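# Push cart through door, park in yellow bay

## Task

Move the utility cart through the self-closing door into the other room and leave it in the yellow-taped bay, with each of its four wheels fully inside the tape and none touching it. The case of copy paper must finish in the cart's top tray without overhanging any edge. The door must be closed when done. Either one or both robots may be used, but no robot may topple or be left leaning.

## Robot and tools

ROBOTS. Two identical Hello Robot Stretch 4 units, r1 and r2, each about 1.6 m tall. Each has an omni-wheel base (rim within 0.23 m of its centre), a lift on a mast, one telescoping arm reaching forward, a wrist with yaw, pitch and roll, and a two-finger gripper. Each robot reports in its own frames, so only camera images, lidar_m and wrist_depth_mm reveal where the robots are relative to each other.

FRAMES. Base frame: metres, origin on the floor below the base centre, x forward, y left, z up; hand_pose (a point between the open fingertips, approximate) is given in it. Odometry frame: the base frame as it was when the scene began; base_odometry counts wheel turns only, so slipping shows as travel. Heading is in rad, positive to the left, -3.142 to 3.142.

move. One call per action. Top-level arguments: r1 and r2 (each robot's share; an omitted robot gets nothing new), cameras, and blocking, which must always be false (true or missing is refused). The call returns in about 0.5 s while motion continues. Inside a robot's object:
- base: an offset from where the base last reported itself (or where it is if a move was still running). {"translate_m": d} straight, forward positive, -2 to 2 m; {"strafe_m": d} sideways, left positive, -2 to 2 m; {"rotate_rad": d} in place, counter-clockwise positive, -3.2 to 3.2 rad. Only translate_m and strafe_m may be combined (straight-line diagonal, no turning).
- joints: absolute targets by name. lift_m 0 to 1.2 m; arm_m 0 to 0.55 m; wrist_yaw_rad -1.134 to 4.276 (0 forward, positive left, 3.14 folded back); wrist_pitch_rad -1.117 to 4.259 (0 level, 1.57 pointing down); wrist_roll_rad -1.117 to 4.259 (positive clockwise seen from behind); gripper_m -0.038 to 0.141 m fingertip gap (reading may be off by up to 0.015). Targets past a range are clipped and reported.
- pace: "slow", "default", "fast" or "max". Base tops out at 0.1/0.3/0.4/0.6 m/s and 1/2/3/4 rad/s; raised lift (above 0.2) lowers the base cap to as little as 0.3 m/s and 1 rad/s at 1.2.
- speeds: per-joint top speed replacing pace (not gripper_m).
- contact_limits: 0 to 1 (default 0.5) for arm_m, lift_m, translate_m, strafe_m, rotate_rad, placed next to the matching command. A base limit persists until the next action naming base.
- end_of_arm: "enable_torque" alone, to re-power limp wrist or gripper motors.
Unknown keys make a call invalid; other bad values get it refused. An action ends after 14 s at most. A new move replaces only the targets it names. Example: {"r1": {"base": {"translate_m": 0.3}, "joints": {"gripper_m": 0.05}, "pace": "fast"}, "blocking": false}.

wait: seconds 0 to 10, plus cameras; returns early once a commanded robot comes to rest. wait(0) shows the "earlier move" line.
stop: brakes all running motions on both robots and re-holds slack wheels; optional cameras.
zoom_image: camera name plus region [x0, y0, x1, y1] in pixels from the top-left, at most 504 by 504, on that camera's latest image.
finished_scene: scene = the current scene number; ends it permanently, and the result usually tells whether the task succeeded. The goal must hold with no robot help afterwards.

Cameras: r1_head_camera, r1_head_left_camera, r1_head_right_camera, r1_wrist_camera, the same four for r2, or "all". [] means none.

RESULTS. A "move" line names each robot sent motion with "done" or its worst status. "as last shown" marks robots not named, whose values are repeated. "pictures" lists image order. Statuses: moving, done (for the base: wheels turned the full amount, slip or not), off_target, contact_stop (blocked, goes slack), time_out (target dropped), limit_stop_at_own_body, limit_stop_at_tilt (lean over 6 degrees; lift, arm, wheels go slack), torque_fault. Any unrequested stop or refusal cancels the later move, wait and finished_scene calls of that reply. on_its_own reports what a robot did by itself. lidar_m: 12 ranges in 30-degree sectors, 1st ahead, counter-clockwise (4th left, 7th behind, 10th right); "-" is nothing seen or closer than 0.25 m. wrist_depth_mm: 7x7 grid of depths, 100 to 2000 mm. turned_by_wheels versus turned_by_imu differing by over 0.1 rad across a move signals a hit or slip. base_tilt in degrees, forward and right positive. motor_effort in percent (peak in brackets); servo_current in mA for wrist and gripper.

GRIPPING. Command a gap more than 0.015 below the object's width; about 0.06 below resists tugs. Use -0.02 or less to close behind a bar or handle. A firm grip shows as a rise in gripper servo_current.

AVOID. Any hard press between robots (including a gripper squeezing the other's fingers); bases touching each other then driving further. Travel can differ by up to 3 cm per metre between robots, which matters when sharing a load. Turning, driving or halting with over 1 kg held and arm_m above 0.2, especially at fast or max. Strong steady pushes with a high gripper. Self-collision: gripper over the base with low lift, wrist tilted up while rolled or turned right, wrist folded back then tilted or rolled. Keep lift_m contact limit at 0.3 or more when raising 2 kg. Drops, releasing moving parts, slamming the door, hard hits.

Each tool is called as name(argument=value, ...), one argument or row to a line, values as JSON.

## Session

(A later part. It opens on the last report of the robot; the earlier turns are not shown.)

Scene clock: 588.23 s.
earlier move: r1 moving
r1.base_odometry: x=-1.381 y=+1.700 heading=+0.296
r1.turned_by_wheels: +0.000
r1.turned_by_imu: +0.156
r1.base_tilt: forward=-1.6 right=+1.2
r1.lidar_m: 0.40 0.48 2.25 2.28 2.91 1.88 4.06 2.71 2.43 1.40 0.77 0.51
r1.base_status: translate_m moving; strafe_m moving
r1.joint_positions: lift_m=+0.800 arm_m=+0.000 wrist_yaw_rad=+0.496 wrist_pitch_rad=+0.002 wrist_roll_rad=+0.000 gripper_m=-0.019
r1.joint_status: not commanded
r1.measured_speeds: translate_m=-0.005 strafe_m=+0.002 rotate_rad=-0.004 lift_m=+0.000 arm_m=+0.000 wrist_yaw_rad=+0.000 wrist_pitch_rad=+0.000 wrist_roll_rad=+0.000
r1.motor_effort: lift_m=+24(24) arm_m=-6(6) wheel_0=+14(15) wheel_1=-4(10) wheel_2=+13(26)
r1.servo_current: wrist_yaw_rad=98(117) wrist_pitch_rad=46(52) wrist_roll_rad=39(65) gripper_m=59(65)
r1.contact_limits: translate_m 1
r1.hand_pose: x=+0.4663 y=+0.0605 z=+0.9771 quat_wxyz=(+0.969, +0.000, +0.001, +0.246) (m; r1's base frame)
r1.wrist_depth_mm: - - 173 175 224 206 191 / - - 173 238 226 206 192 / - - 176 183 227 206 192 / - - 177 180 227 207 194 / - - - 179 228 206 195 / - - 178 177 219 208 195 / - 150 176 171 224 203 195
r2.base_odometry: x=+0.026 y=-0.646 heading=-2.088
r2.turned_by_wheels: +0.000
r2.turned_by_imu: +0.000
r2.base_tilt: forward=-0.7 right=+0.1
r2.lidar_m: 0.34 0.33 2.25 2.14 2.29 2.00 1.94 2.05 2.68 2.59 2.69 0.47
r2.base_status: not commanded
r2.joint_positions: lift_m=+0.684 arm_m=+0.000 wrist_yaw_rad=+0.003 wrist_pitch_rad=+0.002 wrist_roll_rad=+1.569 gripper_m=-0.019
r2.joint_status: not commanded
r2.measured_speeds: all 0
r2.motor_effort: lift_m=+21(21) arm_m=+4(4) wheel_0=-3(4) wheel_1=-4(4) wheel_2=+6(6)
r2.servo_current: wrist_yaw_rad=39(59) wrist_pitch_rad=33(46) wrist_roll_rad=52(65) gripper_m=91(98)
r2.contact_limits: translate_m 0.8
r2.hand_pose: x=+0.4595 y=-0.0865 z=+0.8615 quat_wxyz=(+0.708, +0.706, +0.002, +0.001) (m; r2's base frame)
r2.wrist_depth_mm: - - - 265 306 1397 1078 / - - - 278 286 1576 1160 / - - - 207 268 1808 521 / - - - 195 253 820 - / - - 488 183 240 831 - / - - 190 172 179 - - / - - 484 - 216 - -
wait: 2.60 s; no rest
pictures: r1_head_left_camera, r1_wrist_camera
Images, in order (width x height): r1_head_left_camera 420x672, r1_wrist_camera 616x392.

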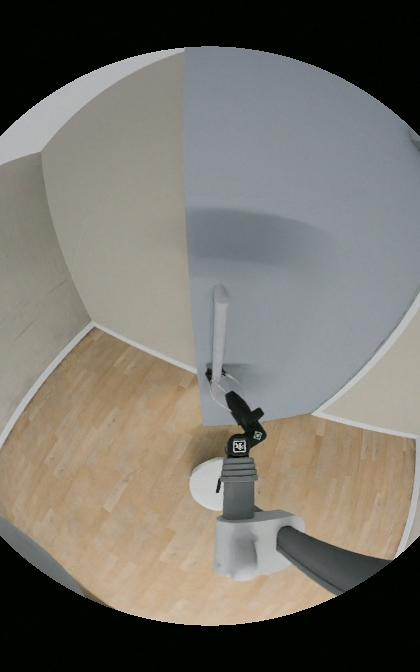

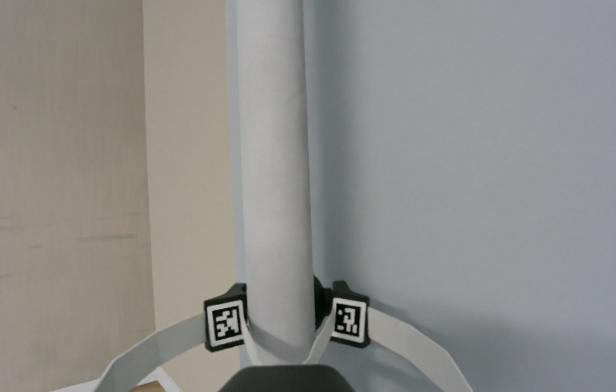

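move(
  blocking=false,
  r1={"base":{"translate_m":-0.19,"strafe_m":-0.20},"contact_limits":{"translate_m":1.0},"pace":"slow"},
  cameras=[],
)

wait(
  seconds=3.5,
  cameras=["r1_head_left_camera"],
)

move(
  blocking=false,
  r1={"base":{"rotate_rad":0.15},"contact_limits":{"rotate_rad":1.0},"pace":"slow"},
  cameras=[],
)

wait(
  seconds=1,
  cameras=["r1_wrist_camera","r1_head_left_camera"],
)

Scene clock: 603.90 s.
earlier move: r1 done
move: r1 moving
r1.base_odometry: x=-1.387 y=+1.688 heading=+0.298
r1.turned_by_wheels: +0.003
r1.turned_by_imu: +0.014
r1.base_tilt: forward=-1.5 right=+1.2
r1.lidar_m: 0.39 0.48 2.27 2.33 2.93 1.87 4.00 2.66 2.45 1.39 0.76 0.50
r1.base_status: translate_m moving; strafe_m moving
r1.joint_positions: lift_m=+0.800 arm_m=+0.000 wrist_yaw_rad=+0.496 wrist_pitch_rad=+0.002 wrist_roll_rad=+0.000 gripper_m=-0.019
r1.joint_status: not commanded
r1.measured_speeds: translate_m=-0.039 strafe_m=-0.035 rotate_rad=-0.005 lift_m=+0.000 arm_m=+0.000 wrist_yaw_rad=+0.000 wrist_pitch_rad=+0.000 wrist_roll_rad=+0.000
r1.motor_effort: lift_m=+24(24) arm_m=-6(6) wheel_0=+15(17) wheel_1=-6(11) wheel_2=+19(21)
r1.servo_current: wrist_yaw_rad=78(104) wrist_pitch_rad=39(46) wrist_roll_rad=52(59) gripper_m=65(65)
r1.contact_limits: translate_m 1
r1.hand_pose: x=+0.4663 y=+0.0605 z=+0.9771 quat_wxyz=(+0.969, +0.000, +0.001, +0.246) (m; r1's base frame)
r1.wrist_depth_mm: - - 173 176 224 206 189 / - - 174 237 226 204 190 / - - 175 185 226 204 191 / - - 176 181 227 206 192 / - - - 179 227 206 193 / - - 179 178 222 206 193 / - 151 176 171 220 202 194
r2: as last shown
r2.turned_by_imu: +0.001
r2.lidar_m: 0.34 0.33 2.25 2.14 2.29 2.03 1.96 2.06 2.66 2.55 2.71 0.45
r2.motor_effort: lift_m=+21(21) arm_m=+4(4) wheel_0=-3(3) wheel_1=-4(4) wheel_2=+6(6)
r2.servo_current: wrist_yaw_rad=39(52) wrist_pitch_rad=46(46) wrist_roll_rad=39(52) gripper_m=91(91)
r2.contact_limits: translate_m 0.8
r2.wrist_depth_mm: - - - 265 306 1397 1098 / - - - 278 286 1537 1160 / - - - 206 268 1756 512 / - - - 195 253 820 - / - - 488 183 240 831 - / - - 189 172 178 - - / - - 488 - 216 - -
pictures: none
No camera images: "cameras" was empty.

Scene clock: 607.40 s.
earlier move: r1 moving
r1.base_odometry: x=-1.503 y=+1.453 heading=+0.298
r1.turned_by_wheels: -0.001
r1.turned_by_imu: +0.454
r1.base_tilt: forward=-1.6 right=+1.2
r1.lidar_m: 0.39 1.75 2.48 2.98 2.00 4.14 2.57 2.27 1.40 0.81 0.50 0.43
r1.base_status: translate_m moving; strafe_m moving
r1.joint_positions: lift_m=+0.800 arm_m=+0.000 wrist_yaw_rad=+0.496 wrist_pitch_rad=+0.002 wrist_roll_rad=+0.000 gripper_m=-0.019
r1.joint_status: not commanded
r1.measured_speeds: translate_m=+0.001 strafe_m=+0.001 rotate_rad=+0.004 lift_m=+0.000 arm_m=+0.000 wrist_yaw_rad=+0.000 wrist_pitch_rad=+0.000 wrist_roll_rad=+0.000
r1.motor_effort: lift_m=+24(24) arm_m=-7(7) wheel_0=+9(22) wheel_1=-6(11) wheel_2=+15(27)
r1.servo_current: wrist_yaw_rad=78(111) wrist_pitch_rad=52(52) wrist_roll_rad=59(65) gripper_m=59(72)
r1.contact_limits: translate_m 1
r1.hand_pose: x=+0.4664 y=+0.0605 z=+0.9771 quat_wxyz=(+0.969, +0.000, +0.001, +0.246) (m; r1's base frame)
r1.wrist_depth_mm: - - - 179 220 186 163 / - - - 179 222 183 163 / - - - 182 224 186 164 / - - - 181 224 186 165 / - - - 181 227 187 165 / - - 191 183 185 189 167 / - - 182 180 216 175 167
r2.base_odometry: x=+0.026 y=-0.646 heading=-2.088
r2.turned_by_wheels: +0.000
r2.turned_by_imu: +0.000
r2.base_tilt: forward=-0.7 right=+0.1
r2.lidar_m: 0.30 0.33 2.24 2.13 2.29 2.02 1.93 2.06 2.69 2.57 2.70 0.46
r2.base_status: not commanded
r2.joint_positions: lift_m=+0.684 arm_m=+0.000 wrist_yaw_rad=+0.003 wrist_pitch_rad=+0.002 wrist_roll_rad=+1.569 gripper_m=-0.019
r2.joint_status: not commanded
r2.measured_speeds: all 0
r2.motor_effort: lift_m=+20(21) arm_m=+4(4) wheel_0=-3(4) wheel_1=-3(4) wheel_2=+6(7)
r2.servo_current: wrist_yaw_rad=52(59) wrist_pitch_rad=39(46) wrist_roll_rad=59(59) gripper_m=85(91)
r2.contact_limits: translate_m 0.8
r2.hand_pose: x=+0.4595 y=-0.0865 z=+0.8615 quat_wxyz=(+0.708, +0.706, +0.002, +0.001) (m; r2's base frame)
r2.wrist_depth_mm: - - - 265 304 1430 1078 / - - - 279 286 1537 1138 / - - - 206 267 1808 521 / - - - 195 253 820 - / - - 484 184 239 820 - / - - 190 172 178 - - / - - 492 - 216 - -
wait: 3.50 s; no rest
pictures: r1_head_left_camera
Images, in order (width x height): r1_head_left_camera 420x672.

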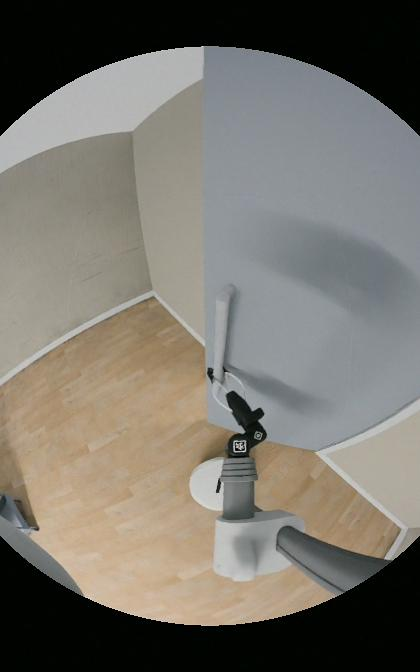

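Scene clock: 607.90 s.
earlier move: r1 done
move: r1 moving
r1.base_odometry: x=-1.503 y=+1.452 heading=+0.408
r1.turned_by_wheels: +0.110
r1.turned_by_imu: +0.111
r1.base_tilt: forward=-1.5 right=+1.3
r1.lidar_m: 0.40 2.27 2.51 3.21 1.96 3.54 2.45 2.29 1.17 0.70 0.45 0.43
r1.base_status: rotate_rad moving
r1.joint_positions: lift_m=+0.800 arm_m=+0.000 wrist_yaw_rad=+0.474 wrist_pitch_rad=+0.002 wrist_roll_rad=+0.000 gripper_m=-0.019
r1.joint_status: not commanded
r1.measured_speeds: translate_m=+0.001 strafe_m=-0.004 rotate_rad=+0.278 lift_m=+0.000 arm_m=+0.000 wrist_yaw_rad=-0.077 wrist_pitch_rad=+0.000 wrist_roll_rad=+0.000
r1.motor_effort: lift_m=+24(24) arm_m=-7(7) wheel_0=-13(13) wheel_1=-7(10) wheel_2=+1(16)
r1.servo_current: wrist_yaw_rad=59(117) wrist_pitch_rad=39(46) wrist_roll_rad=39(59) gripper_m=59(65)
r1.contact_limits: rotate_rad 1
r1.hand_pose: x=+0.4677 y=+0.0538 z=+0.9771 quat_wxyz=(+0.972, +0.000, +0.001, +0.235) (m; r1's base frame)
r1.wrist_depth_mm: - - - 174 229 189 167 / - - - 176 230 189 168 / - - - 176 232 191 169 / - - - 177 233 192 170 / - - - 177 233 193 171 / - - - 178 181 194 171 / - - 155 175 217 154 -
r2: as last shown
r2.lidar_m: 0.34 0.32 2.22 2.13 2.28 2.00 1.95 2.07 2.66 2.56 2.69 0.46
r2.motor_effort: lift_m=+21(21) arm_m=+4(4) wheel_0=-3(3) wheel_1=-4(4) wheel_2=+6(6)
r2.servo_current: wrist_yaw_rad=39(52) wrist_pitch_rad=39(46) wrist_roll_rad=46(59) gripper_m=91(91)
r2.contact_limits: translate_m 0.8
r2.wrist_depth_mm: - - - 264 304 1430 1078 / - - - 278 287 1537 1160 / - - - 206 268 1808 521 / - - - 195 254 820 - / - - 484 183 240 820 - / - - 190 172 179 - - / - - 484 - 216 - -
pictures: none
No camera images: "cameras" was empty.

Scene clock: 608.47 s.
earlier move: r1 done
r1.base_odometry: x=-1.503 y=+1.452 heading=+0.445
r1.turned_by_wheels: +0.037
r1.turned_by_imu: +0.037
r1.base_tilt: forward=-1.5 right=+1.3
r1.lidar_m: 0.40 2.44 2.51 2.25 2.00 3.38 2.39 2.28 1.13 0.69 0.46 0.43
r1.base_status: done
r1.joint_positions: lift_m=+0.800 arm_m=+0.000 wrist_yaw_rad=+0.466 wrist_pitch_rad=+0.002 wrist_roll_rad=+0.000 gripper_m=-0.019
r1.joint_status: not commanded
r1.measured_speeds: all 0
r1.motor_effort: lift_m=+24(24) arm_m=-7(7) wheel_0=-22(23) wheel_1=-8(10) wheel_2=-5(16)
r1.servo_current: wrist_yaw_rad=78(117) wrist_pitch_rad=46(46) wrist_roll_rad=52(72) gripper_m=59(65)
r1.contact_limits: rotate_rad 1
r1.hand_pose: x=+0.4681 y=+0.0514 z=+0.9771 quat_wxyz=(+0.973, +0.000, +0.001, +0.231) (m; r1's base frame)
r1.wrist_depth_mm: - - - 175 229 199 171 / - - - 175 224 195 173 / - - - 177 224 195 173 / - - - 179 226 198 175 / - - - 180 221 198 175 / - - - 182 177 193 174 / - - 167 174 223 183 175
r2.base_odometry: x=+0.026 y=-0.646 heading=-2.088
r2.turned_by_wheels: +0.000
r2.turned_by_imu: +0.000
r2.base_tilt: forward=-0.6 right=+0.1
r2.lidar_m: 0.33 0.35 2.24 2.12 2.28 2.02 1.93 2.05 2.67 2.58 2.69 0.46
r2.base_status: not commanded
r2.joint_positions: lift_m=+0.684 arm_m=+0.000 wrist_yaw_rad=+0.003 wrist_pitch_rad=+0.002 wrist_roll_rad=+1.569 gripper_m=-0.019
r2.joint_status: not commanded
r2.measured_speeds: all 0
r2.motor_effort: lift_m=+21(21) arm_m=+4(4) wheel_0=-3(4) wheel_1=-4(4) wheel_2=+6(6)
r2.servo_current: wrist_yaw_rad=52(52) wrist_pitch_rad=46(46) wrist_roll_rad=39(59) gripper_m=91(91)
r2.contact_limits: translate_m 0.8
r2.hand_pose: x=+0.4595 y=-0.0865 z=+0.8615 quat_wxyz=(+0.708, +0.706, +0.002, +0.001) (m; r2's base frame)
r2.wrist_depth_mm: - - - 264 304 1430 1098 / - - - 281 286 1537 1160 / - - - 207 267 1808 517 / - - - 194 252 831 - / - - 484 185 240 820 - / - - 189 172 178 - - / - - 488 - 216 - -
wait: 0.57 of 1 s (r1 has come to rest)
pictures: r1_head_left_camera, r1_wrist_camera
Images, in order (width x height): r1_head_left_camera 420x672, r1_wrist_camera 616x392.

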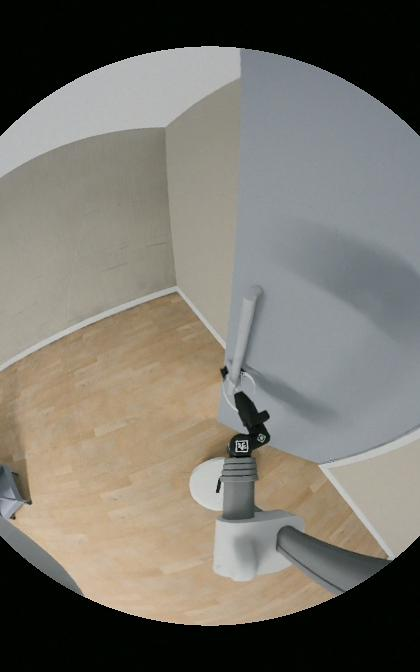

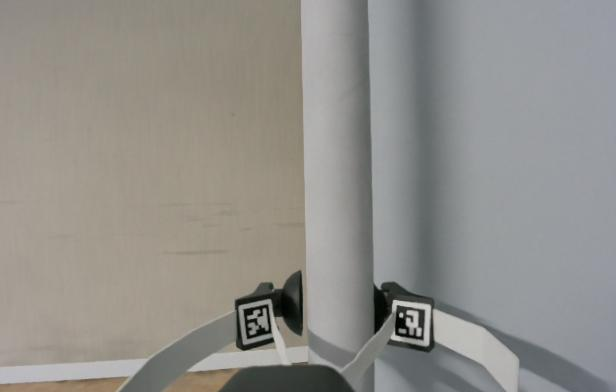

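move(
  blocking=false,
  r1={"base":{"translate_m":-0.26,"strafe_m":-0.2},"contact_limits":{"translate_m":1.0},"pace":"slow"},
  cameras=[],
)

wait(
  seconds=4,
  cameras=["r1_wrist_camera","r1_head_left_camera","r2_head_camera"],
)

Scene clock: 617.40 s.
move: r1 moving
r1.base_odometry: x=-1.509 y=+1.441 heading=+0.443
r1.turned_by_wheels: -0.001
r1.turned_by_imu: -0.002
r1.base_tilt: forward=-1.5 right=+1.3
r1.lidar_m: 0.41 2.45 2.53 2.27 2.00 3.38 2.40 2.27 1.15 0.69 0.45 0.43
r1.base_status: translate_m moving; strafe_m moving
r1.joint_positions: lift_m=+0.800 arm_m=+0.000 wrist_yaw_rad=+0.466 wrist_pitch_rad=+0.002 wrist_roll_rad=+0.000 gripper_m=-0.019
r1.joint_status: not commanded
r1.measured_speeds: translate_m=-0.041 strafe_m=-0.031 rotate_rad=+0.004 lift_m=+0.000 arm_m=+0.000 wrist_yaw_rad=+0.000 wrist_pitch_rad=+0.000 wrist_roll_rad=+0.000
r1.motor_effort: lift_m=+24(24) arm_m=-7(7) wheel_0=-12(18) wheel_1=-12(13) wheel_2=+4(4)
r1.servo_current: wrist_yaw_rad=98(104) wrist_pitch_rad=39(46) wrist_roll_rad=46(52) gripper_m=59(65)
r1.contact_limits: translate_m 1
r1.hand_pose: x=+0.4681 y=+0.0514 z=+0.9771 quat_wxyz=(+0.973, +0.000, +0.001, +0.231) (m; r1's base frame)
r1.wrist_depth_mm: - - - 176 231 196 169 / - - - 177 233 193 170 / - - - 177 236 192 170 / - - - 176 229 193 172 / - - - 177 230 195 172 / - - - 176 182 190 172 / - - 179 174 218 151 -
r2: as last shown
r2.lidar_m: 0.33 0.33 2.24 2.14 2.27 2.04 1.94 2.07 2.68 2.56 2.70 0.45
r2.motor_effort: lift_m=+21(21) arm_m=+4(4) wheel_0=-3(3) wheel_1=-4(4) wheel_2=+6(6)
r2.servo_current: wrist_yaw_rad=52(59) wrist_pitch_rad=39(46) wrist_roll_rad=52(59) gripper_m=85(91)
r2.contact_limits: translate_m 0.8
r2.wrist_depth_mm: - - - 265 304 1430 1078 / - - - 278 286 1499 1160 / - - - 207 267 1808 521 / - - - 195 253 820 - / - - 480 183 240 831 - / - - 190 173 178 - - / - - 484 - 216 - -
pictures: none
No camera images: "cameras" was empty.

Scene clock: 621.40 s.
earlier move: r1 done
r1.base_odometry: x=-1.652 y=+1.160 heading=+0.445
r1.turned_by_wheels: +0.002
r1.turned_by_imu: +0.000
r1.base_tilt: forward=-1.6 right=+1.3
r1.lidar_m: 0.96 2.44 2.85 2.14 2.08 2.95 2.07 1.95 1.10 0.76 0.69 0.73
r1.base_status: done
r1.joint_positions: lift_m=+0.800 arm_m=+0.000 wrist_yaw_rad=+0.478 wrist_pitch_rad=+0.002 wrist_roll_rad=+0.000 gripper_m=-0.019
r1.joint_status: not commanded
r1.measured_speeds: all 0
r1.motor_effort: lift_m=+24(24) arm_m=-4(7) wheel_0=+3(18) wheel_1=-2(13) wheel_2=+3(13)
r1.servo_current: wrist_yaw_rad=59(104) wrist_pitch_rad=39(52) wrist_roll_rad=46(65) gripper_m=52(72)
r1.contact_limits: translate_m 1
r1.hand_pose: x=+0.4672 y=+0.0551 z=+0.9771 quat_wxyz=(+0.972, +0.000, +0.001, +0.237) (m; r1's base frame)
r1.wrist_depth_mm: - - - - - - - / - - - - - 683 - / - - - - - 668 - / - - - - - - - / - - - - - - - / - - - 198 170 - - / - - 180 184 144 - -
r2.base_odometry: x=+0.026 y=-0.646 heading=-2.088
r2.turned_by_wheels: +0.000
r2.turned_by_imu: +0.001
r2.base_tilt: forward=-0.7 right=+0.1
r2.lidar_m: 0.33 0.30 2.24 2.14 2.27 2.04 1.95 2.02 2.69 2.58 2.68 0.46
r2.base_status: not commanded
r2.joint_positions: lift_m=+0.684 arm_m=+0.000 wrist_yaw_rad=+0.003 wrist_pitch_rad=+0.002 wrist_roll_rad=+1.569 gripper_m=-0.019
r2.joint_status: not commanded
r2.measured_speeds: all 0
r2.motor_effort: lift_m=+20(21) arm_m=+4(4) wheel_0=-3(4) wheel_1=-4(4) wheel_2=+6(6)
r2.servo_current: wrist_yaw_rad=46(59) wrist_pitch_rad=39(46) wrist_roll_rad=39(65) gripper_m=85(98)
r2.contact_limits: translate_m 0.8
r2.hand_pose: x=+0.4595 y=-0.0865 z=+0.8615 quat_wxyz=(+0.708, +0.706, +0.002, +0.001) (m; r2's base frame)
r2.wrist_depth_mm: - - - 265 304 1430 1060 / - - - 279 287 1576 1160 / - - - 207 267 1756 521 / - - - 195 253 831 - / - - 484 183 240 820 - / - - 190 172 178 - - / - - 492 - 216 - -
wait: 4.00 s; at rest by 3.97 s
pictures: r1_head_left_camera, r1_wrist_camera, r2_head_camera
Images, in order (width x height): r1_head_left_camera 420x672, r1_wrist_camera 616x392, r2_head_camera 420x560.

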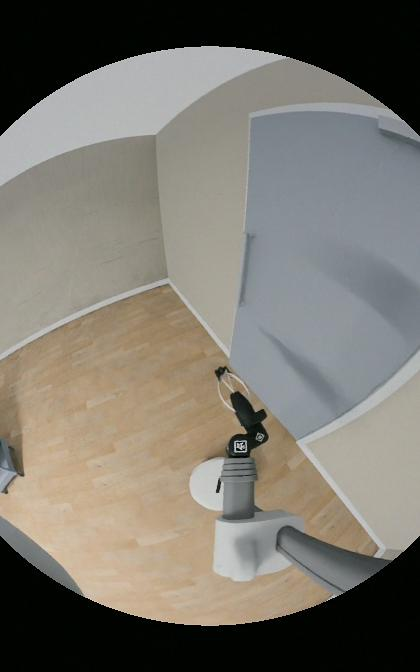

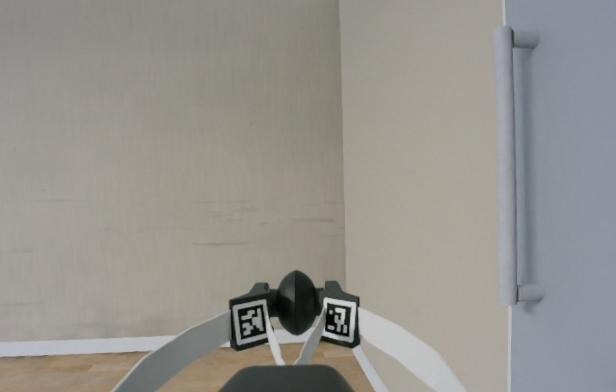

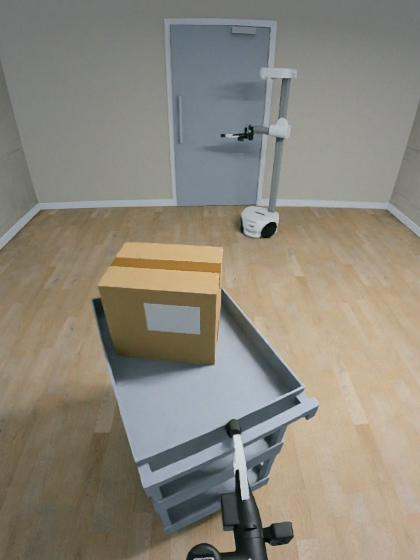

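move(
  blocking=false,
  r1={"base":{"rotate_rad":-1.02},"joints":{"wrist_yaw_rad":0.0,"gripper_m":0.1}},
  cameras=[],
)

wait(
  seconds=2.5,
  cameras=["r1_wrist_camera","r1_head_camera"],
)

Scene clock: 631.30 s.
move: r1 moving
r1.base_odometry: x=-1.652 y=+1.160 heading=+0.193
r1.turned_by_wheels: -0.252
r1.turned_by_imu: -0.253
r1.base_tilt: forward=-1.6 right=+1.3
r1.lidar_m: 0.83 1.40 2.77 3.16 2.09 4.27 2.36 1.96 1.58 0.86 0.69 0.71
r1.base_status: rotate_rad moving
r1.joint_positions: lift_m=+0.800 arm_m=+0.000 wrist_yaw_rad=+0.023 wrist_pitch_rad=+0.002 wrist_roll_rad=+0.000 gripper_m=+0.005
r1.joint_status: wrist_yaw_rad moving; gripper_m moving
r1.measured_speeds: translate_m=+0.001 strafe_m=-0.001 rotate_rad=-0.974 lift_m=+0.000 arm_m=+0.000 wrist_yaw_rad=-0.604 wrist_pitch_rad=+0.000 wrist_roll_rad=+0.000
r1.motor_effort: lift_m=+24(24) arm_m=-4(4) wheel_0=+7(8) wheel_1=+9(9) wheel_2=+7(7)
r1.servo_current: wrist_yaw_rad=39(104) wrist_pitch_rad=46(52) wrist_roll_rad=59(65) gripper_m=78(78)
r1.hand_pose: x=+0.4613 y=-0.0807 z=+0.9771 quat_wxyz=(+1.000, +0.000, +0.001, +0.012) (m; r1's base frame)
r1.wrist_depth_mm: - - - - 559 496 430 / - - - - 559 496 436 / - - - - 569 496 433 / - - - - - 504 439 / - - 842 - - 508 439 / - - 187 203 182 504 442 / - 140 158 131 146 484 442
r2: as last shown
r2.turned_by_imu: +0.000
r2.base_tilt: forward=-0.7 right=+0.0
r2.lidar_m: 0.33 0.34 2.23 2.13 2.27 2.01 1.94 2.04 2.67 2.58 2.72 0.47
r2.motor_effort: lift_m=+21(21) arm_m=+4(4) wheel_0=-3(4) wheel_1=-3(4) wheel_2=+6(6)
r2.servo_current: wrist_yaw_rad=33(59) wrist_pitch_rad=39(46) wrist_roll_rad=52(52) gripper_m=98(98)
r2.contact_limits: translate_m 0.8
r2.wrist_depth_mm: - - - 265 304 1430 1098 / - - - 279 286 1537 1160 / - - - 207 270 1863 521 / - - - 195 253 820 - / - - 484 183 238 820 - / - - 190 172 179 - - / - - 488 - 216 - -
pictures: none
No camera images: "cameras" was empty.

Scene clock: 632.73 s.
earlier move: r1 done
r1.base_odometry: x=-1.652 y=+1.160 heading=-0.575
r1.turned_by_wheels: -0.767
r1.turned_by_imu: -0.772
r1.base_tilt: forward=-1.6 right=+1.3
r1.lidar_m: 0.71 0.75 1.03 2.75 2.89 2.11 2.16 2.83 2.04 1.93 1.05 0.77
r1.base_status: done
r1.joint_positions: lift_m=+0.800 arm_m=+0.000 wrist_yaw_rad=+0.002 wrist_pitch_rad=+0.002 wrist_roll_rad=+0.000 gripper_m=+0.100
r1.joint_status: all done
r1.measured_speeds: all 0
r1.motor_effort: lift_m=+24(24) arm_m=-4(4) wheel_0=+3(9) wheel_1=+1(9) wheel_2=-1(7)
r1.servo_current: wrist_yaw_rad=59(104) wrist_pitch_rad=33(52) wrist_roll_rad=46(65) gripper_m=46(91)
r1.hand_pose: x=+0.4596 y=-0.0867 z=+0.9771 quat_wxyz=(+1.000, +0.000, +0.001, +0.001) (m; r1's base frame)
r1.wrist_depth_mm: 496 500 504 496 - - - / 496 504 504 500 - - - / 496 504 508 496 - - - / 496 504 508 500 - - - / 500 500 508 500 - - - / 500 504 512 500 190 - - / 500 508 512 145 - - -
r2.base_odometry: x=+0.026 y=-0.646 heading=-2.088
r2.turned_by_wheels: +0.000
r2.turned_by_imu: +0.000
r2.base_tilt: forward=-0.7 right=+0.1
r2.lidar_m: 0.36 0.33 2.26 2.12 2.26 2.03 1.93 2.03 2.69 2.58 2.70 0.46
r2.base_status: not commanded
r2.joint_positions: lift_m=+0.684 arm_m=+0.000 wrist_yaw_rad=+0.003 wrist_pitch_rad=+0.002 wrist_roll_rad=+1.569 gripper_m=-0.019
r2.joint_status: not commanded
r2.measured_speeds: all 0
r2.motor_effort: lift_m=+21(21) arm_m=+4(4) wheel_0=-3(4) wheel_1=-3(4) wheel_2=+6(6)
r2.servo_current: wrist_yaw_rad=52(59) wrist_pitch_rad=39(46) wrist_roll_rad=46(59) gripper_m=85(98)
r2.contact_limits: translate_m 0.8
r2.hand_pose: x=+0.4595 y=-0.0865 z=+0.8615 quat_wxyz=(+0.708, +0.706, +0.002, +0.001) (m; r2's base frame)
r2.wrist_depth_mm: - - - 265 306 1397 1078 / - - - 278 287 1537 1160 / - - - 206 270 1756 521 / - - - 194 254 820 - / - - 484 183 239 820 - / - - 189 173 179 - - / - - 488 - 216 - -
wait: 1.43 of 2.5 s (r1 has come to rest)
pictures: r1_head_camera, r1_wrist_camera
Images, in order (width x height): r1_head_camera 420x560, r1_wrist_camera 616x392.

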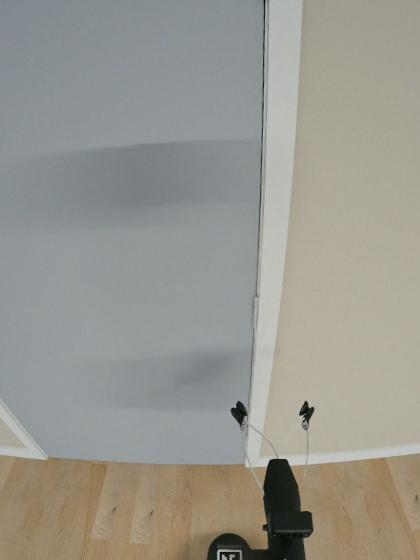

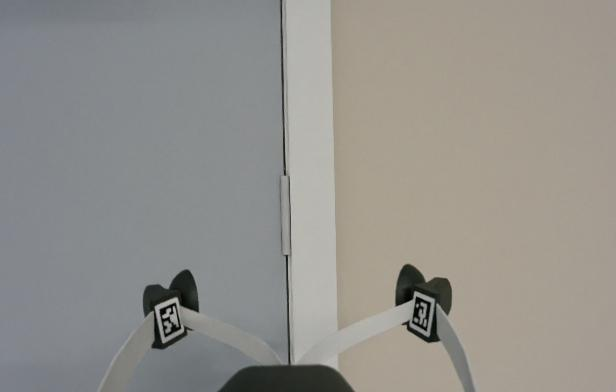

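move(
  blocking=false,
  r1={"base":{"translate_m":0.02,"strafe_m":0.753}},
  cameras=[],
)

wait(
  seconds=4,
  cameras=["r1_wrist_camera"],
)

Scene clock: 638.87 s.
move: r1 moving
r1.base_odometry: x=-1.632 y=+1.189 heading=-0.575
r1.turned_by_wheels: +0.000
r1.turned_by_imu: +0.000
r1.base_tilt: forward=-1.6 right=+1.3
r1.lidar_m: 0.70 0.75 1.00 2.75 2.85 2.08 2.10 2.89 2.09 1.97 1.04 0.75
r1.base_status: translate_m moving; strafe_m moving
r1.joint_positions: lift_m=+0.800 arm_m=+0.000 wrist_yaw_rad=+0.002 wrist_pitch_rad=+0.002 wrist_roll_rad=+0.000 gripper_m=+0.100
r1.joint_status: not commanded
r1.measured_speeds: translate_m=+0.003 strafe_m=+0.139 rotate_rad=+0.007 lift_m=+0.000 arm_m=+0.000 wrist_yaw_rad=+0.000 wrist_pitch_rad=+0.000 wrist_roll_rad=+0.000
r1.motor_effort: lift_m=+24(24) arm_m=-4(4) wheel_0=-9(10) wheel_1=+10(10) wheel_2=-4(4)
r1.servo_current: wrist_yaw_rad=39(59) wrist_pitch_rad=39(52) wrist_roll_rad=52(78) gripper_m=39(46)
r1.hand_pose: x=+0.4596 y=-0.0867 z=+0.9771 quat_wxyz=(+1.000, +0.000, +0.001, +0.001) (m; r1's base frame)
r1.wrist_depth_mm: 492 504 500 504 - - - / 492 500 504 508 - - - / 492 500 504 512 - - - / 496 504 500 500 - - - / 496 500 508 504 - - - / 500 500 512 517 192 - - / 500 500 508 145 - - -
r2: as last shown
r2.lidar_m: 0.31 0.33 2.26 2.13 2.23 2.02 1.94 2.05 2.65 2.57 2.70 0.44
r2.servo_current: wrist_yaw_rad=46(59) wrist_pitch_rad=39(39) wrist_roll_rad=59(59) gripper_m=85(91)
r2.contact_limits: translate_m 0.8
r2.wrist_depth_mm: - - - 265 304 1464 1098 / - - - 279 286 1499 1138 / - - - 208 268 1756 517 / - - - 194 253 820 - / - - 488 183 240 820 - / - - 190 173 179 - - / - - 488 - 215 - -
pictures: none
No camera images: "cameras" was empty.

Scene clock: 642.23 s.
earlier move: r1 done
r1.base_odometry: x=-1.226 y=+1.781 heading=-0.575
r1.turned_by_wheels: +0.000
r1.turned_by_imu: +0.004
r1.base_tilt: forward=-1.6 right=+1.3
r1.lidar_m: 0.63 0.71 1.00 2.02 2.12 2.88 2.03 3.90 2.82 2.70 1.01 0.74
r1.base_status: done
r1.joint_positions: lift_m=+0.800 arm_m=+0.000 wrist_yaw_rad=+0.002 wrist_pitch_rad=+0.002 wrist_roll_rad=+0.000 gripper_m=+0.100
r1.joint_status: not commanded
r1.measured_speeds: all 0
r1.motor_effort: lift_m=+24(24) arm_m=-4(4) wheel_0=+0(12) wheel_1=-1(12) wheel_2=-1(4)
r1.servo_current: wrist_yaw_rad=65(91) wrist_pitch_rad=39(52) wrist_roll_rad=33(78) gripper_m=39(52)
r1.hand_pose: x=+0.4596 y=-0.0867 z=+0.9771 quat_wxyz=(+1.000, +0.000, +0.001, +0.001) (m; r1's base frame)
r1.wrist_depth_mm: - 473 477 484 477 484 488 / - 477 480 480 488 484 492 / - 480 480 488 484 488 488 / - 473 477 484 488 492 492 / - 480 480 484 488 484 492 / - 404 484 488 198 492 496 / - 399 488 145 492 484 496
r2.base_odometry: x=+0.026 y=-0.646 heading=-2.088
r2.turned_by_wheels: +0.000
r2.turned_by_imu: +0.000
r2.base_tilt: forward=-0.7 right=+0.1
r2.lidar_m: 0.33 0.33 2.25 2.14 2.28 2.03 1.94 2.05 2.68 2.59 2.69 0.46
r2.base_status: not commanded
r2.joint_positions: lift_m=+0.684 arm_m=+0.000 wrist_yaw_rad=+0.003 wrist_pitch_rad=+0.002 wrist_roll_rad=+1.569 gripper_m=-0.019
r2.joint_status: not commanded
r2.measured_speeds: all 0
r2.motor_effort: lift_m=+21(21) arm_m=+4(4) wheel_0=-3(4) wheel_1=-4(4) wheel_2=+6(6)
r2.servo_current: wrist_yaw_rad=52(65) wrist_pitch_rad=33(46) wrist_roll_rad=46(59) gripper_m=85(91)
r2.contact_limits: translate_m 0.8
r2.hand_pose: x=+0.4595 y=-0.0865 z=+0.8615 quat_wxyz=(+0.708, +0.706, +0.002, +0.001) (m; r2's base frame)
r2.wrist_depth_mm: - - - 264 306 1430 1078 / - - - 279 286 1537 1160 / - - - 207 268 1756 521 / - - - 195 252 820 - / - - 488 184 239 831 - / - - 190 172 179 - - / - - 484 - 216 - -
wait: 3.37 of 4 s (r1 has come to rest)
pictures: r1_wrist_camera
Images, in order (width x height): r1_wrist_camera 616x392.

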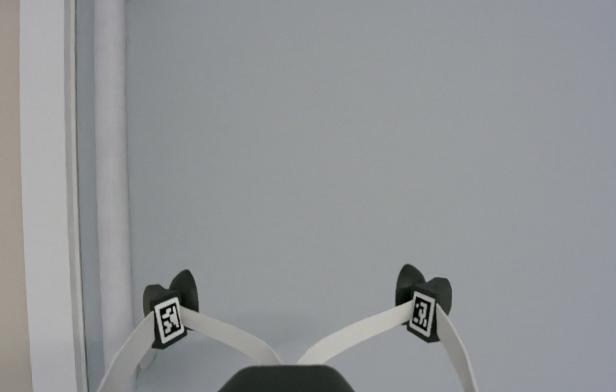

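move(
  blocking=false,
  r1={"base":{"rotate_rad":0.04}},
  cameras=[],
)

wait(
  seconds=0.5,
  cameras=[],
)

move(
  blocking=false,
  r1={"base":{"translate_m":0.02,"strafe_m":0.135}},
  cameras=[],
)

wait(
  seconds=3,
  cameras=["r1_wrist_camera"],
)

Scene clock: 652.20 s.
move: r1 moving
r1.base_odometry: x=-1.226 y=+1.781 heading=-0.535
r1.turned_by_wheels: +0.039
r1.turned_by_imu: +0.040
r1.base_tilt: forward=-1.6 right=+1.3
r1.lidar_m: 0.64 0.70 1.05 2.02 2.14 2.99 2.02 3.75 2.80 2.49 1.00 0.72
r1.base_status: rotate_rad moving
r1.joint_positions: lift_m=+0.800 arm_m=+0.000 wrist_yaw_rad=+0.002 wrist_pitch_rad=+0.002 wrist_roll_rad=+0.000 gripper_m=+0.100
r1.joint_status: not commanded
r1.measured_speeds: all 0
r1.motor_effort: lift_m=+24(24) arm_m=-4(4) wheel_0=-4(5) wheel_1=+2(5) wheel_2=-2(5)
r1.servo_current: wrist_yaw_rad=46(59) wrist_pitch_rad=39(46) wrist_roll_rad=46(52) gripper_m=39(46)
r1.hand_pose: x=+0.4596 y=-0.0867 z=+0.9771 quat_wxyz=(+1.000, +0.000, +0.001, +0.001) (m; r1's base frame)
r1.wrist_depth_mm: - 480 477 477 469 469 469 / - 477 480 477 469 473 466 / - 484 480 480 477 473 466 / - 484 480 480 477 473 469 / - 484 480 477 473 477 473 / - 404 480 484 197 473 473 / - 185 484 145 480 477 477
r2: as last shown
r2.base_tilt: forward=-0.7 right=+0.0
r2.lidar_m: 0.31 0.32 2.25 2.14 2.27 2.03 1.95 2.07 2.67 2.58 2.71 0.47
r2.motor_effort: lift_m=+21(21) arm_m=+4(4) wheel_0=-3(4) wheel_1=-3(4) wheel_2=+6(6)
r2.servo_current: wrist_yaw_rad=39(52) wrist_pitch_rad=39(46) wrist_roll_rad=46(59) gripper_m=91(91)
r2.contact_limits: translate_m 0.8
r2.wrist_depth_mm: - - - 265 306 1430 1078 / - - - 281 286 1537 1138 / - - - 208 270 1756 517 / - - - 195 253 820 - / - - 484 183 239 820 - / - - 190 173 179 - - / - - 488 - 216 - -
pictures: none
No camera images: "cameras" was empty.

Scene clock: 652.27 s.
earlier move: r1 done
r1.base_odometry: x=-1.226 y=+1.781 heading=-0.535
r1.turned_by_wheels: +0.000
r1.turned_by_imu: +0.000
r1.base_tilt: forward=-1.6 right=+1.2
r1.lidar_m: 0.59 0.72 1.04 2.02 2.12 3.01 2.05 3.77 2.81 2.45 0.97 0.72
r1.base_status: done
r1.joint_positions: lift_m=+0.800 arm_m=+0.000 wrist_yaw_rad=+0.002 wrist_pitch_rad=+0.002 wrist_roll_rad=+0.000 gripper_m=+0.100
r1.joint_status: not commanded
r1.measured_speeds: all 0
r1.motor_effort: lift_m=+24(24) arm_m=-4(4) wheel_0=-4(5) wheel_1=-1(5) wheel_2=-1(5)
r1.servo_current: wrist_yaw_rad=46(59) wrist_pitch_rad=39(46) wrist_roll_rad=46(52) gripper_m=39(46)
r1.hand_pose: x=+0.4596 y=-0.0867 z=+0.9771 quat_wxyz=(+1.000, +0.000, +0.001, +0.001) (m; r1's base frame)
r1.wrist_depth_mm: - 477 480 477 473 469 469 / - 480 477 477 473 469 462 / - 484 484 477 477 473 469 / - 480 484 477 477 473 473 / - 418 484 480 480 473 469 / - 404 480 480 198 473 469 / - 185 488 145 477 473 477
r2.base_odometry: x=+0.026 y=-0.646 heading=-2.088
r2.turned_by_wheels: +0.000
r2.turned_by_imu: +0.000
r2.base_tilt: forward=-0.7 right=+0.1
r2.lidar_m: 0.35 0.34 2.27 2.13 2.28 2.04 1.96 2.05 2.66 2.57 2.68 0.46
r2.base_status: not commanded
r2.joint_positions: lift_m=+0.684 arm_m=+0.000 wrist_yaw_rad=+0.003 wrist_pitch_rad=+0.002 wrist_roll_rad=+1.569 gripper_m=-0.019
r2.joint_status: not commanded
r2.measured_speeds: all 0
r2.motor_effort: lift_m=+21(21) arm_m=+4(4) wheel_0=-3(4) wheel_1=-3(4) wheel_2=+6(6)
r2.servo_current: wrist_yaw_rad=52(52) wrist_pitch_rad=39(46) wrist_roll_rad=46(59) gripper_m=85(91)
r2.contact_limits: translate_m 0.8
r2.hand_pose: x=+0.4595 y=-0.0865 z=+0.8615 quat_wxyz=(+0.708, +0.706, +0.002, +0.001) (m; r2's base frame)
r2.wrist_depth_mm: - - - 266 306 1430 1060 / - - - 279 287 1537 1138 / - - - 206 267 1808 521 / - - - 195 254 831 - / - - 484 183 241 831 - / - - 189 172 179 - - / - - 488 - 216 - -
wait: 0.07 of 0.5 s (r1 has come to rest)
pictures: none
No camera images: "cameras" was empty.

Scene clock: 652.77 s.
move: r1 moving
r1.base_odometry: x=-1.204 y=+1.807 heading=-0.535
r1.turned_by_wheels: +0.000
r1.turned_by_imu: +0.000
r1.base_tilt: forward=-1.6 right=+1.3
r1.lidar_m: 0.62 0.71 1.02 1.98 2.09 2.94 2.05 3.79 2.79 2.48 0.99 0.70
r1.base_status: translate_m moving; strafe_m moving
r1.joint_positions: lift_m=+0.800 arm_m=+0.000 wrist_yaw_rad=+0.002 wrist_pitch_rad=+0.002 wrist_roll_rad=+0.000 gripper_m=+0.100
r1.joint_status: not commanded
r1.measured_speeds: translate_m=+0.021 strafe_m=+0.131 rotate_rad=+0.000 lift_m=+0.000 arm_m=+0.000 wrist_yaw_rad=+0.000 wrist_pitch_rad=+0.000 wrist_roll_rad=+0.000
r1.motor_effort: lift_m=+24(24) arm_m=-4(4) wheel_0=-9(12) wheel_1=+9(10) wheel_2=-3(5)
r1.servo_current: wrist_yaw_rad=39(59) wrist_pitch_rad=39(46) wrist_roll_rad=46(59) gripper_m=46(46)
r1.hand_pose: x=+0.4596 y=-0.0867 z=+0.9771 quat_wxyz=(+1.000, +0.000, +0.001, +0.001) (m; r1's base frame)
r1.wrist_depth_mm: - 407 477 473 473 469 469 / - 402 477 477 473 469 473 / - 407 477 477 473 469 473 / - 480 477 477 477 473 469 / - 480 477 480 477 477 473 / - 216 477 484 198 473 477 / - 185 484 144 484 477 473
r2: as last shown
r2.base_tilt: forward=-0.6 right=+0.0
r2.lidar_m: 0.33 0.33 2.25 2.13 2.27 2.01 1.94 2.02 2.68 2.56 2.69 0.47
r2.motor_effort: lift_m=+21(21) arm_m=+4(4) wheel_0=-3(3) wheel_1=-4(4) wheel_2=+6(6)
r2.servo_current: wrist_yaw_rad=46(59) wrist_pitch_rad=39(46) wrist_roll_rad=46(52) gripper_m=85(91)
r2.contact_limits: translate_m 0.8
r2.wrist_depth_mm: - - - 265 303 1397 1098 / - - - 278 287 1537 1182 / - - - 206 267 1756 525 / - - - 195 253 831 - / - - 484 184 240 831 - / - - 189 173 179 - - / - - 488 - 216 - -
pictures: none
No camera images: "cameras" was empty.

Scene clock: 653.97 s.
earlier move: r1 done
r1.base_odometry: x=-1.140 y=+1.887 heading=-0.536
r1.turned_by_wheels: +0.000
r1.turned_by_imu: +0.000
r1.base_tilt: forward=-1.6 right=+1.3
r1.lidar_m: 0.61 0.72 1.01 1.89 1.99 2.81 2.06 3.90 2.94 2.49 0.94 0.70
r1.base_status: done
r1.joint_positions: lift_m=+0.800 arm_m=+0.000 wrist_yaw_rad=+0.002 wrist_pitch_rad=+0.002 wrist_roll_rad=+0.000 gripper_m=+0.100
r1.joint_status: not commanded
r1.measured_speeds: all 0
r1.motor_effort: lift_m=+24(24) arm_m=-4(4) wheel_0=-2(12) wheel_1=-1(10) wheel_2=-1(5)
r1.servo_current: wrist_yaw_rad=52(72) wrist_pitch_rad=39(52) wrist_roll_rad=46(59) gripper_m=39(52)
r1.hand_pose: x=+0.4596 y=-0.0867 z=+0.9771 quat_wxyz=(+1.000, +0.000, +0.001, +0.001) (m; r1's base frame)
r1.wrist_depth_mm: - - 466 459 459 455 449 / - - 462 459 455 459 455 / - - 462 459 459 455 452 / - - 466 462 462 459 455 / - - 466 466 459 455 459 / - 192 387 466 198 459 459 / - - 469 145 462 459 455
r2.base_odometry: x=+0.026 y=-0.646 heading=-2.088
r2.turned_by_wheels: +0.000
r2.turned_by_imu: +0.000
r2.base_tilt: forward=-0.7 right=+0.1
r2.lidar_m: 0.35 0.33 2.24 2.15 2.28 2.01 1.95 2.03 2.68 2.58 2.69 0.46
r2.base_status: not commanded
r2.joint_positions: lift_m=+0.684 arm_m=+0.000 wrist_yaw_rad=+0.003 wrist_pitch_rad=+0.002 wrist_roll_rad=+1.569 gripper_m=-0.019
r2.joint_status: not commanded
r2.measured_speeds: all 0
r2.motor_effort: lift_m=+20(21) arm_m=+4(4) wheel_0=-3(3) wheel_1=-4(4) wheel_2=+6(6)
r2.servo_current: wrist_yaw_rad=46(59) wrist_pitch_rad=46(46) wrist_roll_rad=46(65) gripper_m=91(91)
r2.contact_limits: translate_m 0.8
r2.hand_pose: x=+0.4595 y=-0.0865 z=+0.8615 quat_wxyz=(+0.708, +0.706, +0.002, +0.001) (m; r2's base frame)
r2.wrist_depth_mm: - - - 265 304 1366 1060 / - - - 278 286 1537 1138 / - - - 207 268 1756 517 / - - - 195 254 820 - / - - 484 183 240 820 - / - - 189 173 179 - - / - - 488 - 216 - -
wait: 1.20 of 3 s (r1 has come to rest)
pictures: r1_wrist_camera
Images, in order (width x height): r1_wrist_camera 616x392.

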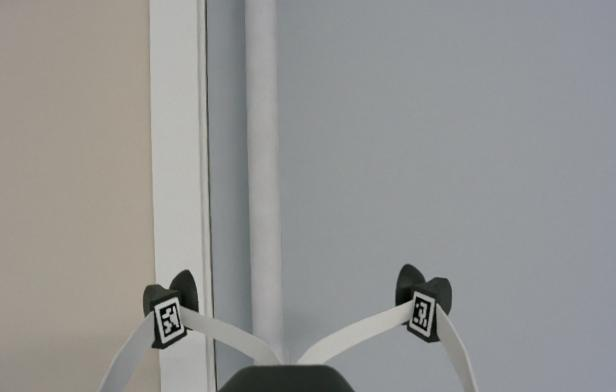

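move(
  blocking=false,
  r1={"base":{"translate_m":0.225,"strafe_m":0.027},"contact_limits":{"translate_m":0.2},"pace":"slow"},
  cameras=[],
)

wait(
  seconds=3,
  cameras=[],
)

move(
  blocking=false,
  r1={"joints":{"gripper_m":-0.035}},
  cameras=[],
)

wait(
  seconds=1.5,
  cameras=["r1_wrist_camera"],
)

Scene clock: 660.17 s.
move: r1 moving
r1.base_odometry: x=-1.128 y=+1.882 heading=-0.535
r1.turned_by_wheels: +0.000
r1.turned_by_imu: +0.000
r1.base_tilt: forward=-1.6 right=+1.3
r1.lidar_m: 0.58 0.69 0.96 1.88 2.00 2.78 2.09 3.91 2.94 2.42 0.94 0.70
r1.base_status: translate_m moving; strafe_m moving
r1.joint_positions: lift_m=+0.800 arm_m=+0.000 wrist_yaw_rad=+0.002 wrist_pitch_rad=+0.002 wrist_roll_rad=+0.000 gripper_m=+0.100
r1.joint_status: not commanded
r1.measured_speeds: translate_m=+0.049 strafe_m=+0.006 rotate_rad=+0.003 lift_m=+0.000 arm_m=+0.000 wrist_yaw_rad=+0.000 wrist_pitch_rad=+0.000 wrist_roll_rad=+0.000
r1.motor_effort: lift_m=+24(24) arm_m=-4(4) wheel_0=+4(4) wheel_1=+5(7) wheel_2=-6(7)
r1.servo_current: wrist_yaw_rad=39(65) wrist_pitch_rad=39(46) wrist_roll_rad=46(59) gripper_m=46(46)
r1.contact_limits: translate_m 0.2
r1.hand_pose: x=+0.4596 y=-0.0867 z=+0.9771 quat_wxyz=(+1.000, +0.000, +0.001, +0.001) (m; r1's base frame)
r1.wrist_depth_mm: - - 449 452 445 439 439 / - - 452 449 445 439 439 / - - 452 445 449 449 442 / - - 459 449 449 445 445 / - - 452 455 452 449 445 / - 193 373 455 198 449 445 / - - 459 145 449 449 449
r2: as last shown
r2.lidar_m: 0.31 0.31 2.24 2.14 2.27 2.05 1.94 2.07 2.67 2.57 2.70 0.44
r2.motor_effort: lift_m=+21(21) arm_m=+4(4) wheel_0=-3(4) wheel_1=-4(4) wheel_2=+6(6)
r2.servo_current: wrist_yaw_rad=39(59) wrist_pitch_rad=39(46) wrist_roll_rad=39(59) gripper_m=91(91)
r2.contact_limits: translate_m 0.8
r2.wrist_depth_mm: - - - 265 304 1397 1078 / - - - 279 286 1576 1160 / - - - 208 268 1756 521 / - - - 195 254 820 - / - - 488 184 240 820 - / - - 189 172 179 - - / - - 488 - 216 - -
pictures: none
No camera images: "cameras" was empty.

Scene clock: 663.17 s.
earlier move: r1 moving
r1.base_odometry: x=-0.932 y=+1.796 heading=-0.535
r1.turned_by_wheels: +0.000
r1.turned_by_imu: +0.000
r1.base_tilt: forward=-1.6 right=+1.3
r1.lidar_m: 0.37 0.48 0.67 1.86 1.98 2.74 2.30 3.97 2.97 1.71 0.66 0.47
r1.base_status: translate_m moving; strafe_m moving
r1.joint_positions: lift_m=+0.800 arm_m=+0.000 wrist_yaw_rad=+0.002 wrist_pitch_rad=+0.002 wrist_roll_rad=+0.000 gripper_m=+0.100
r1.joint_status: not commanded
r1.measured_speeds: all 0
r1.motor_effort: lift_m=+24(24) arm_m=-4(4) wheel_0=+5(6) wheel_1=+5(7) wheel_2=-2(7)
r1.servo_current: wrist_yaw_rad=39(72) wrist_pitch_rad=46(52) wrist_roll_rad=52(65) gripper_m=46(52)
r1.contact_limits: translate_m 0.2
r1.hand_pose: x=+0.4596 y=-0.0867 z=+0.9771 quat_wxyz=(+1.000, +0.000, +0.001, +0.001) (m; r1's base frame)
r1.wrist_depth_mm: 244 245 242 169 238 238 236 / 244 247 242 240 240 237 236 / 245 243 244 239 239 238 236 / 246 245 244 167 240 239 237 / 247 - 243 242 242 241 238 / 248 192 195 242 198 240 240 / 248 164 247 139 243 241 239
r2.base_odometry: x=+0.026 y=-0.646 heading=-2.088
r2.turned_by_wheels: +0.000
r2.turned_by_imu: +0.000
r2.base_tilt: forward=-0.7 right=+0.1
r2.lidar_m: 0.33 0.33 2.25 2.12 2.27 2.01 1.95 2.05 2.67 2.56 2.71 0.46
r2.base_status: not commanded
r2.joint_positions: lift_m=+0.684 arm_m=+0.000 wrist_yaw_rad=+0.003 wrist_pitch_rad=+0.002 wrist_roll_rad=+1.569 gripper_m=-0.019
r2.joint_status: not commanded
r2.measured_speeds: all 0
r2.motor_effort: lift_m=+21(21) arm_m=+4(4) wheel_0=-3(4) wheel_1=-4(4) wheel_2=+6(6)
r2.servo_current: wrist_yaw_rad=52(65) wrist_pitch_rad=46(46) wrist_roll_rad=59(59) gripper_m=91(91)
r2.contact_limits: translate_m 0.8
r2.hand_pose: x=+0.4595 y=-0.0865 z=+0.8615 quat_wxyz=(+0.708, +0.706, +0.002, +0.001) (m; r2's base frame)
r2.wrist_depth_mm: - - - 264 306 1430 1098 / - - - 279 286 1499 1160 / - - - 206 267 1756 517 / - - - 194 253 820 - / - - 484 183 239 820 - / - - 189 172 178 - - / - - 488 - 215 - -
wait: 3.00 s; no rest
pictures: none
No camera images: "cameras" was empty.

Scene clock: 663.67 s.
earlier move: r1 done
move: r1 moving
r1.base_odometry: x=-0.932 y=+1.796 heading=-0.535
r1.turned_by_wheels: +0.000
r1.turned_by_imu: +0.000
r1.base_tilt: forward=-1.6 right=+1.3
r1.lidar_m: 0.38 0.48 0.68 1.84 1.94 2.78 2.31 3.97 2.98 1.67 0.67 0.46
r1.base_status: done
r1.joint_positions: lift_m=+0.800 arm_m=+0.000 wrist_yaw_rad=+0.002 wrist_pitch_rad=+0.002 wrist_roll_rad=+0.000 gripper_m=+0.084
r1.joint_status: gripper_m moving
r1.measured_speeds: all 0
r1.motor_effort: lift_m=+24(24) arm_m=-4(4) wheel_0=+5(5) wheel_1=+4(4) wheel_2=-2(2)
r1.servo_current: wrist_yaw_rad=46(72) wrist_pitch_rad=46(46) wrist_roll_rad=59(59) gripper_m=91(91)
r1.contact_limits: translate_m 0.2
r1.hand_pose: x=+0.4596 y=-0.0867 z=+0.9771 quat_wxyz=(+1.000, +0.000, +0.001, +0.001) (m; r1's base frame)
r1.wrist_depth_mm: 245 241 241 240 240 239 237 / 243 243 242 242 241 239 238 / 245 249 243 242 241 239 238 / 246 - 245 171 242 240 241 / 246 - 244 242 242 241 242 / 246 - 191 170 199 242 241 / 248 155 246 143 243 242 241
r2: as last shown
r2.lidar_m: 0.35 0.34 2.23 2.15 2.28 2.00 1.93 2.04 2.66 2.58 2.69 0.45
r2.motor_effort: lift_m=+21(21) arm_m=+4(4) wheel_0=-3(3) wheel_1=-3(4) wheel_2=+6(6)
r2.servo_current: wrist_yaw_rad=46(52) wrist_pitch_rad=39(46) wrist_roll_rad=46(59) gripper_m=85(91)
r2.contact_limits: translate_m 0.8
r2.wrist_depth_mm: - - - 265 304 1430 1078 / - - - 279 286 1537 1160 / - - - 207 268 1756 521 / - - - 194 254 820 - / - - 480 184 240 820 - / - - 189 173 178 - - / - - 488 - 216 - -
pictures: none
No camera images: "cameras" was empty.

Scene clock: 665.17 s.
earlier move: r1 moving
r1.base_odometry: x=-0.932 y=+1.796 heading=-0.535
r1.turned_by_wheels: +0.000
r1.turned_by_imu: +0.000
r1.base_tilt: forward=-1.6 right=+1.3
r1.lidar_m: 0.38 0.48 0.68 1.86 1.96 2.75 2.31 3.95 2.97 1.66 0.64 0.46
r1.base_status: done
r1.joint_positions: lift_m=+0.800 arm_m=+0.000 wrist_yaw_rad=+0.002 wrist_pitch_rad=+0.002 wrist_roll_rad=+0.000 gripper_m=-0.034
r1.joint_status: gripper_m moving
r1.measured_speeds: all 0
r1.motor_effort: lift_m=+24(24) arm_m=-4(4) wheel_0=+5(5) wheel_1=+3(4) wheel_2=+1(2)
r1.servo_current: wrist_yaw_rad=52(72) wrist_pitch_rad=39(52) wrist_roll_rad=46(72) gripper_m=59(137)
r1.contact_limits: translate_m 0.2
r1.hand_pose: x=+0.4596 y=-0.0867 z=+0.9771 quat_wxyz=(+1.000, +0.000, +0.001, +0.001) (m; r1's base frame)
r1.wrist_depth_mm: 246 - 241 163 236 232 230 / 247 - 241 163 236 233 231 / 248 - 242 237 237 233 232 / 249 - 243 163 238 236 232 / 249 - 245 163 238 234 233 / 250 - 185 163 237 236 234 / 250 138 244 160 157 236 234
r2.base_odometry: x=+0.026 y=-0.646 heading=-2.088
r2.turned_by_wheels: +0.000
r2.turned_by_imu: +0.000
r2.base_tilt: forward=-0.6 right=+0.1
r2.lidar_m: 0.32 0.32 2.25 2.14 2.27 2.05 1.96 2.03 2.67 2.58 2.71 0.47
r2.base_status: not commanded
r2.joint_positions: lift_m=+0.684 arm_m=+0.000 wrist_yaw_rad=+0.003 wrist_pitch_rad=+0.002 wrist_roll_rad=+1.569 gripper_m=-0.019
r2.joint_status: not commanded
r2.measured_speeds: all 0
r2.motor_effort: lift_m=+21(21) arm_m=+4(4) wheel_0=-3(4) wheel_1=-4(4) wheel_2=+6(6)
r2.servo_current: wrist_yaw_rad=46(59) wrist_pitch_rad=39(46) wrist_roll_rad=46(59) gripper_m=91(91)
r2.contact_limits: translate_m 0.8
r2.hand_pose: x=+0.4595 y=-0.0865 z=+0.8615 quat_wxyz=(+0.708, +0.706, +0.002, +0.001) (m; r2's base frame)
r2.wrist_depth_mm: - - - 263 304 1430 1060 / - - - 279 287 1499 1160 / - - - 207 268 1808 517 / - - - 195 253 820 - / - - 484 184 240 820 - / - - 190 173 179 - - / - - 484 - 215 - -
wait: 1.50 s; no rest
pictures: r1_wrist_camera
Images, in order (width x height): r1_wrist_camera 616x392.

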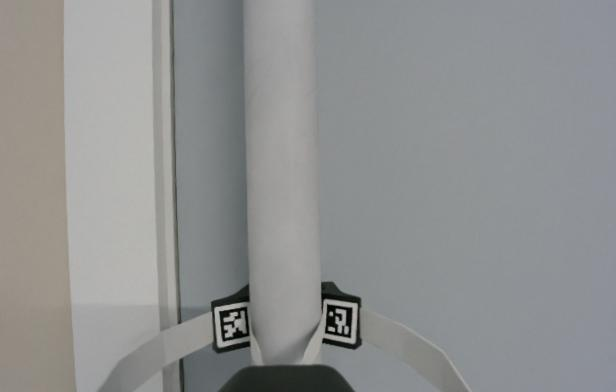

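move(
  blocking=false,
  r1={"base":{"translate_m":-0.238,"strafe_m":-0.128},"joints":{"wrist_yaw_rad":0.262},"speeds":{"wrist_yaw_rad":0.09},"contact_limits":{"translate_m":1.0},"pace":"slow"},
  cameras=[],
)

wait(
  seconds=3.6,
  cameras=["r1_wrist_camera"],
)

Scene clock: 680.43 s.
earlier move: r1 done
move: r1 moving
r1.base_odometry: x=-0.946 y=+1.796 heading=-0.534
r1.turned_by_wheels: +0.001
r1.turned_by_imu: +0.000
r1.base_tilt: forward=-1.5 right=+1.3
r1.lidar_m: 0.37 0.48 0.70 1.86 1.96 2.76 2.29 3.93 2.96 1.72 0.66 0.48
r1.base_status: translate_m moving; strafe_m moving
r1.joint_positions: lift_m=+0.800 arm_m=+0.000 wrist_yaw_rad=+0.045 wrist_pitch_rad=+0.002 wrist_roll_rad=+0.000 gripper_m=-0.034
r1.joint_status: wrist_yaw_rad moving; the others done
r1.measured_speeds: translate_m=-0.048 strafe_m=-0.028 rotate_rad=+0.002 lift_m=+0.000 arm_m=+0.001 wrist_yaw_rad=+0.100 wrist_pitch_rad=+0.000 wrist_roll_rad=+0.000
r1.motor_effort: lift_m=+24(24) arm_m=-5(5) wheel_0=-5(5) wheel_1=-8(8) wheel_2=+18(18)
r1.servo_current: wrist_yaw_rad=78(78) wrist_pitch_rad=46(46) wrist_roll_rad=46(59) gripper_m=59(72)
r1.contact_limits: translate_m 1
r1.hand_pose: x=+0.4630 y=-0.0745 z=+0.9771 quat_wxyz=(+1.000, +0.000, +0.001, +0.022) (m; r1's base frame)
r1.wrist_depth_mm: 258 - 247 165 236 233 229 / 257 - 248 164 237 233 228 / 259 - 248 169 238 234 229 / 260 - 250 165 238 235 231 / 260 - 249 166 240 235 231 / 263 - 187 167 238 236 232 / 264 141 250 163 240 235 233
r2: as last shown
r2.base_tilt: forward=-0.7 right=+0.1
r2.lidar_m: 0.32 0.31 2.28 2.13 2.27 2.02 1.95 2.05 2.67 2.59 2.72 0.44
r2.motor_effort: lift_m=+21(21) arm_m=+4(4) wheel_0=-3(4) wheel_1=-3(4) wheel_2=+6(6)
r2.servo_current: wrist_yaw_rad=33(52) wrist_pitch_rad=39(46) wrist_roll_rad=39(59) gripper_m=91(91)
r2.contact_limits: translate_m 0.8
r2.wrist_depth_mm: - - - 264 304 1397 1078 / - - - 281 286 1537 1160 / - - - 207 270 1756 521 / - - - 195 253 831 - / - - 484 184 238 831 - / - - 190 172 179 - - / - - 484 - 214 - -
pictures: none
No camera images: "cameras" was empty.

Scene clock: 683.80 s.
earlier move: r1 done
r1.base_odometry: x=-1.202 y=+1.806 heading=-0.533
r1.turned_by_wheels: +0.002
r1.turned_by_imu: +0.022
r1.base_tilt: forward=-1.6 right=+1.2
r1.lidar_m: 0.38 0.73 1.03 1.98 2.10 3.02 2.07 3.71 2.81 2.25 0.81 0.52
r1.base_status: done
r1.joint_positions: lift_m=+0.800 arm_m=+0.000 wrist_yaw_rad=+0.279 wrist_pitch_rad=+0.002 wrist_roll_rad=+0.000 gripper_m=-0.034
r1.joint_status: all done
r1.measured_speeds: all 0
r1.motor_effort: lift_m=+24(24) arm_m=-5(5) wheel_0=+11(12) wheel_1=-3(11) wheel_2=+20(24)
r1.servo_current: wrist_yaw_rad=104(117) wrist_pitch_rad=39(52) wrist_roll_rad=65(65) gripper_m=65(72)
r1.contact_limits: translate_m 1
r1.hand_pose: x=+0.4723 y=-0.0046 z=+0.9771 quat_wxyz=(+0.990, +0.000, +0.001, +0.139) (m; r1's base frame)
r1.wrist_depth_mm: - - 249 236 233 225 220 / - - 249 237 234 226 220 / - - 252 239 234 227 221 / - - 252 169 235 228 222 / - - 252 239 235 228 224 / - - 180 177 236 229 224 / - 140 252 167 147 228 224
r2.base_odometry: x=+0.026 y=-0.646 heading=-2.088
r2.turned_by_wheels: +0.000
r2.turned_by_imu: +0.000
r2.base_tilt: forward=-0.7 right=+0.1
r2.lidar_m: 0.34 0.33 2.25 2.12 2.25 2.04 1.95 2.05 2.66 2.57 2.70 0.45
r2.base_status: not commanded
r2.joint_positions: lift_m=+0.684 arm_m=+0.000 wrist_yaw_rad=+0.003 wrist_pitch_rad=+0.002 wrist_roll_rad=+1.569 gripper_m=-0.019
r2.joint_status: not commanded
r2.measured_speeds: all 0
r2.motor_effort: lift_m=+20(21) arm_m=+4(4) wheel_0=-3(4) wheel_1=-4(4) wheel_2=+6(6)
r2.servo_current: wrist_yaw_rad=46(59) wrist_pitch_rad=39(46) wrist_roll_rad=46(59) gripper_m=85(91)
r2.contact_limits: translate_m 0.8
r2.hand_pose: x=+0.4595 y=-0.0865 z=+0.8615 quat_wxyz=(+0.708, +0.706, +0.002, +0.001) (m; r2's base frame)
r2.wrist_depth_mm: - - - 264 304 1397 1078 / - - - 278 286 1499 1138 / - - - 207 268 1756 525 / - - - 194 252 831 - / - - 488 183 239 820 - / - - 190 172 179 - - / - - 488 - 216 - -
wait: 3.37 of 3.6 s (r1 has come to rest)
pictures: r1_wrist_camera
Images, in order (width x height): r1_wrist_camera 616x392.

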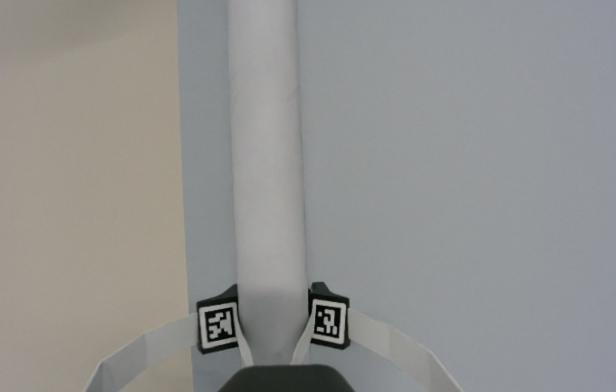

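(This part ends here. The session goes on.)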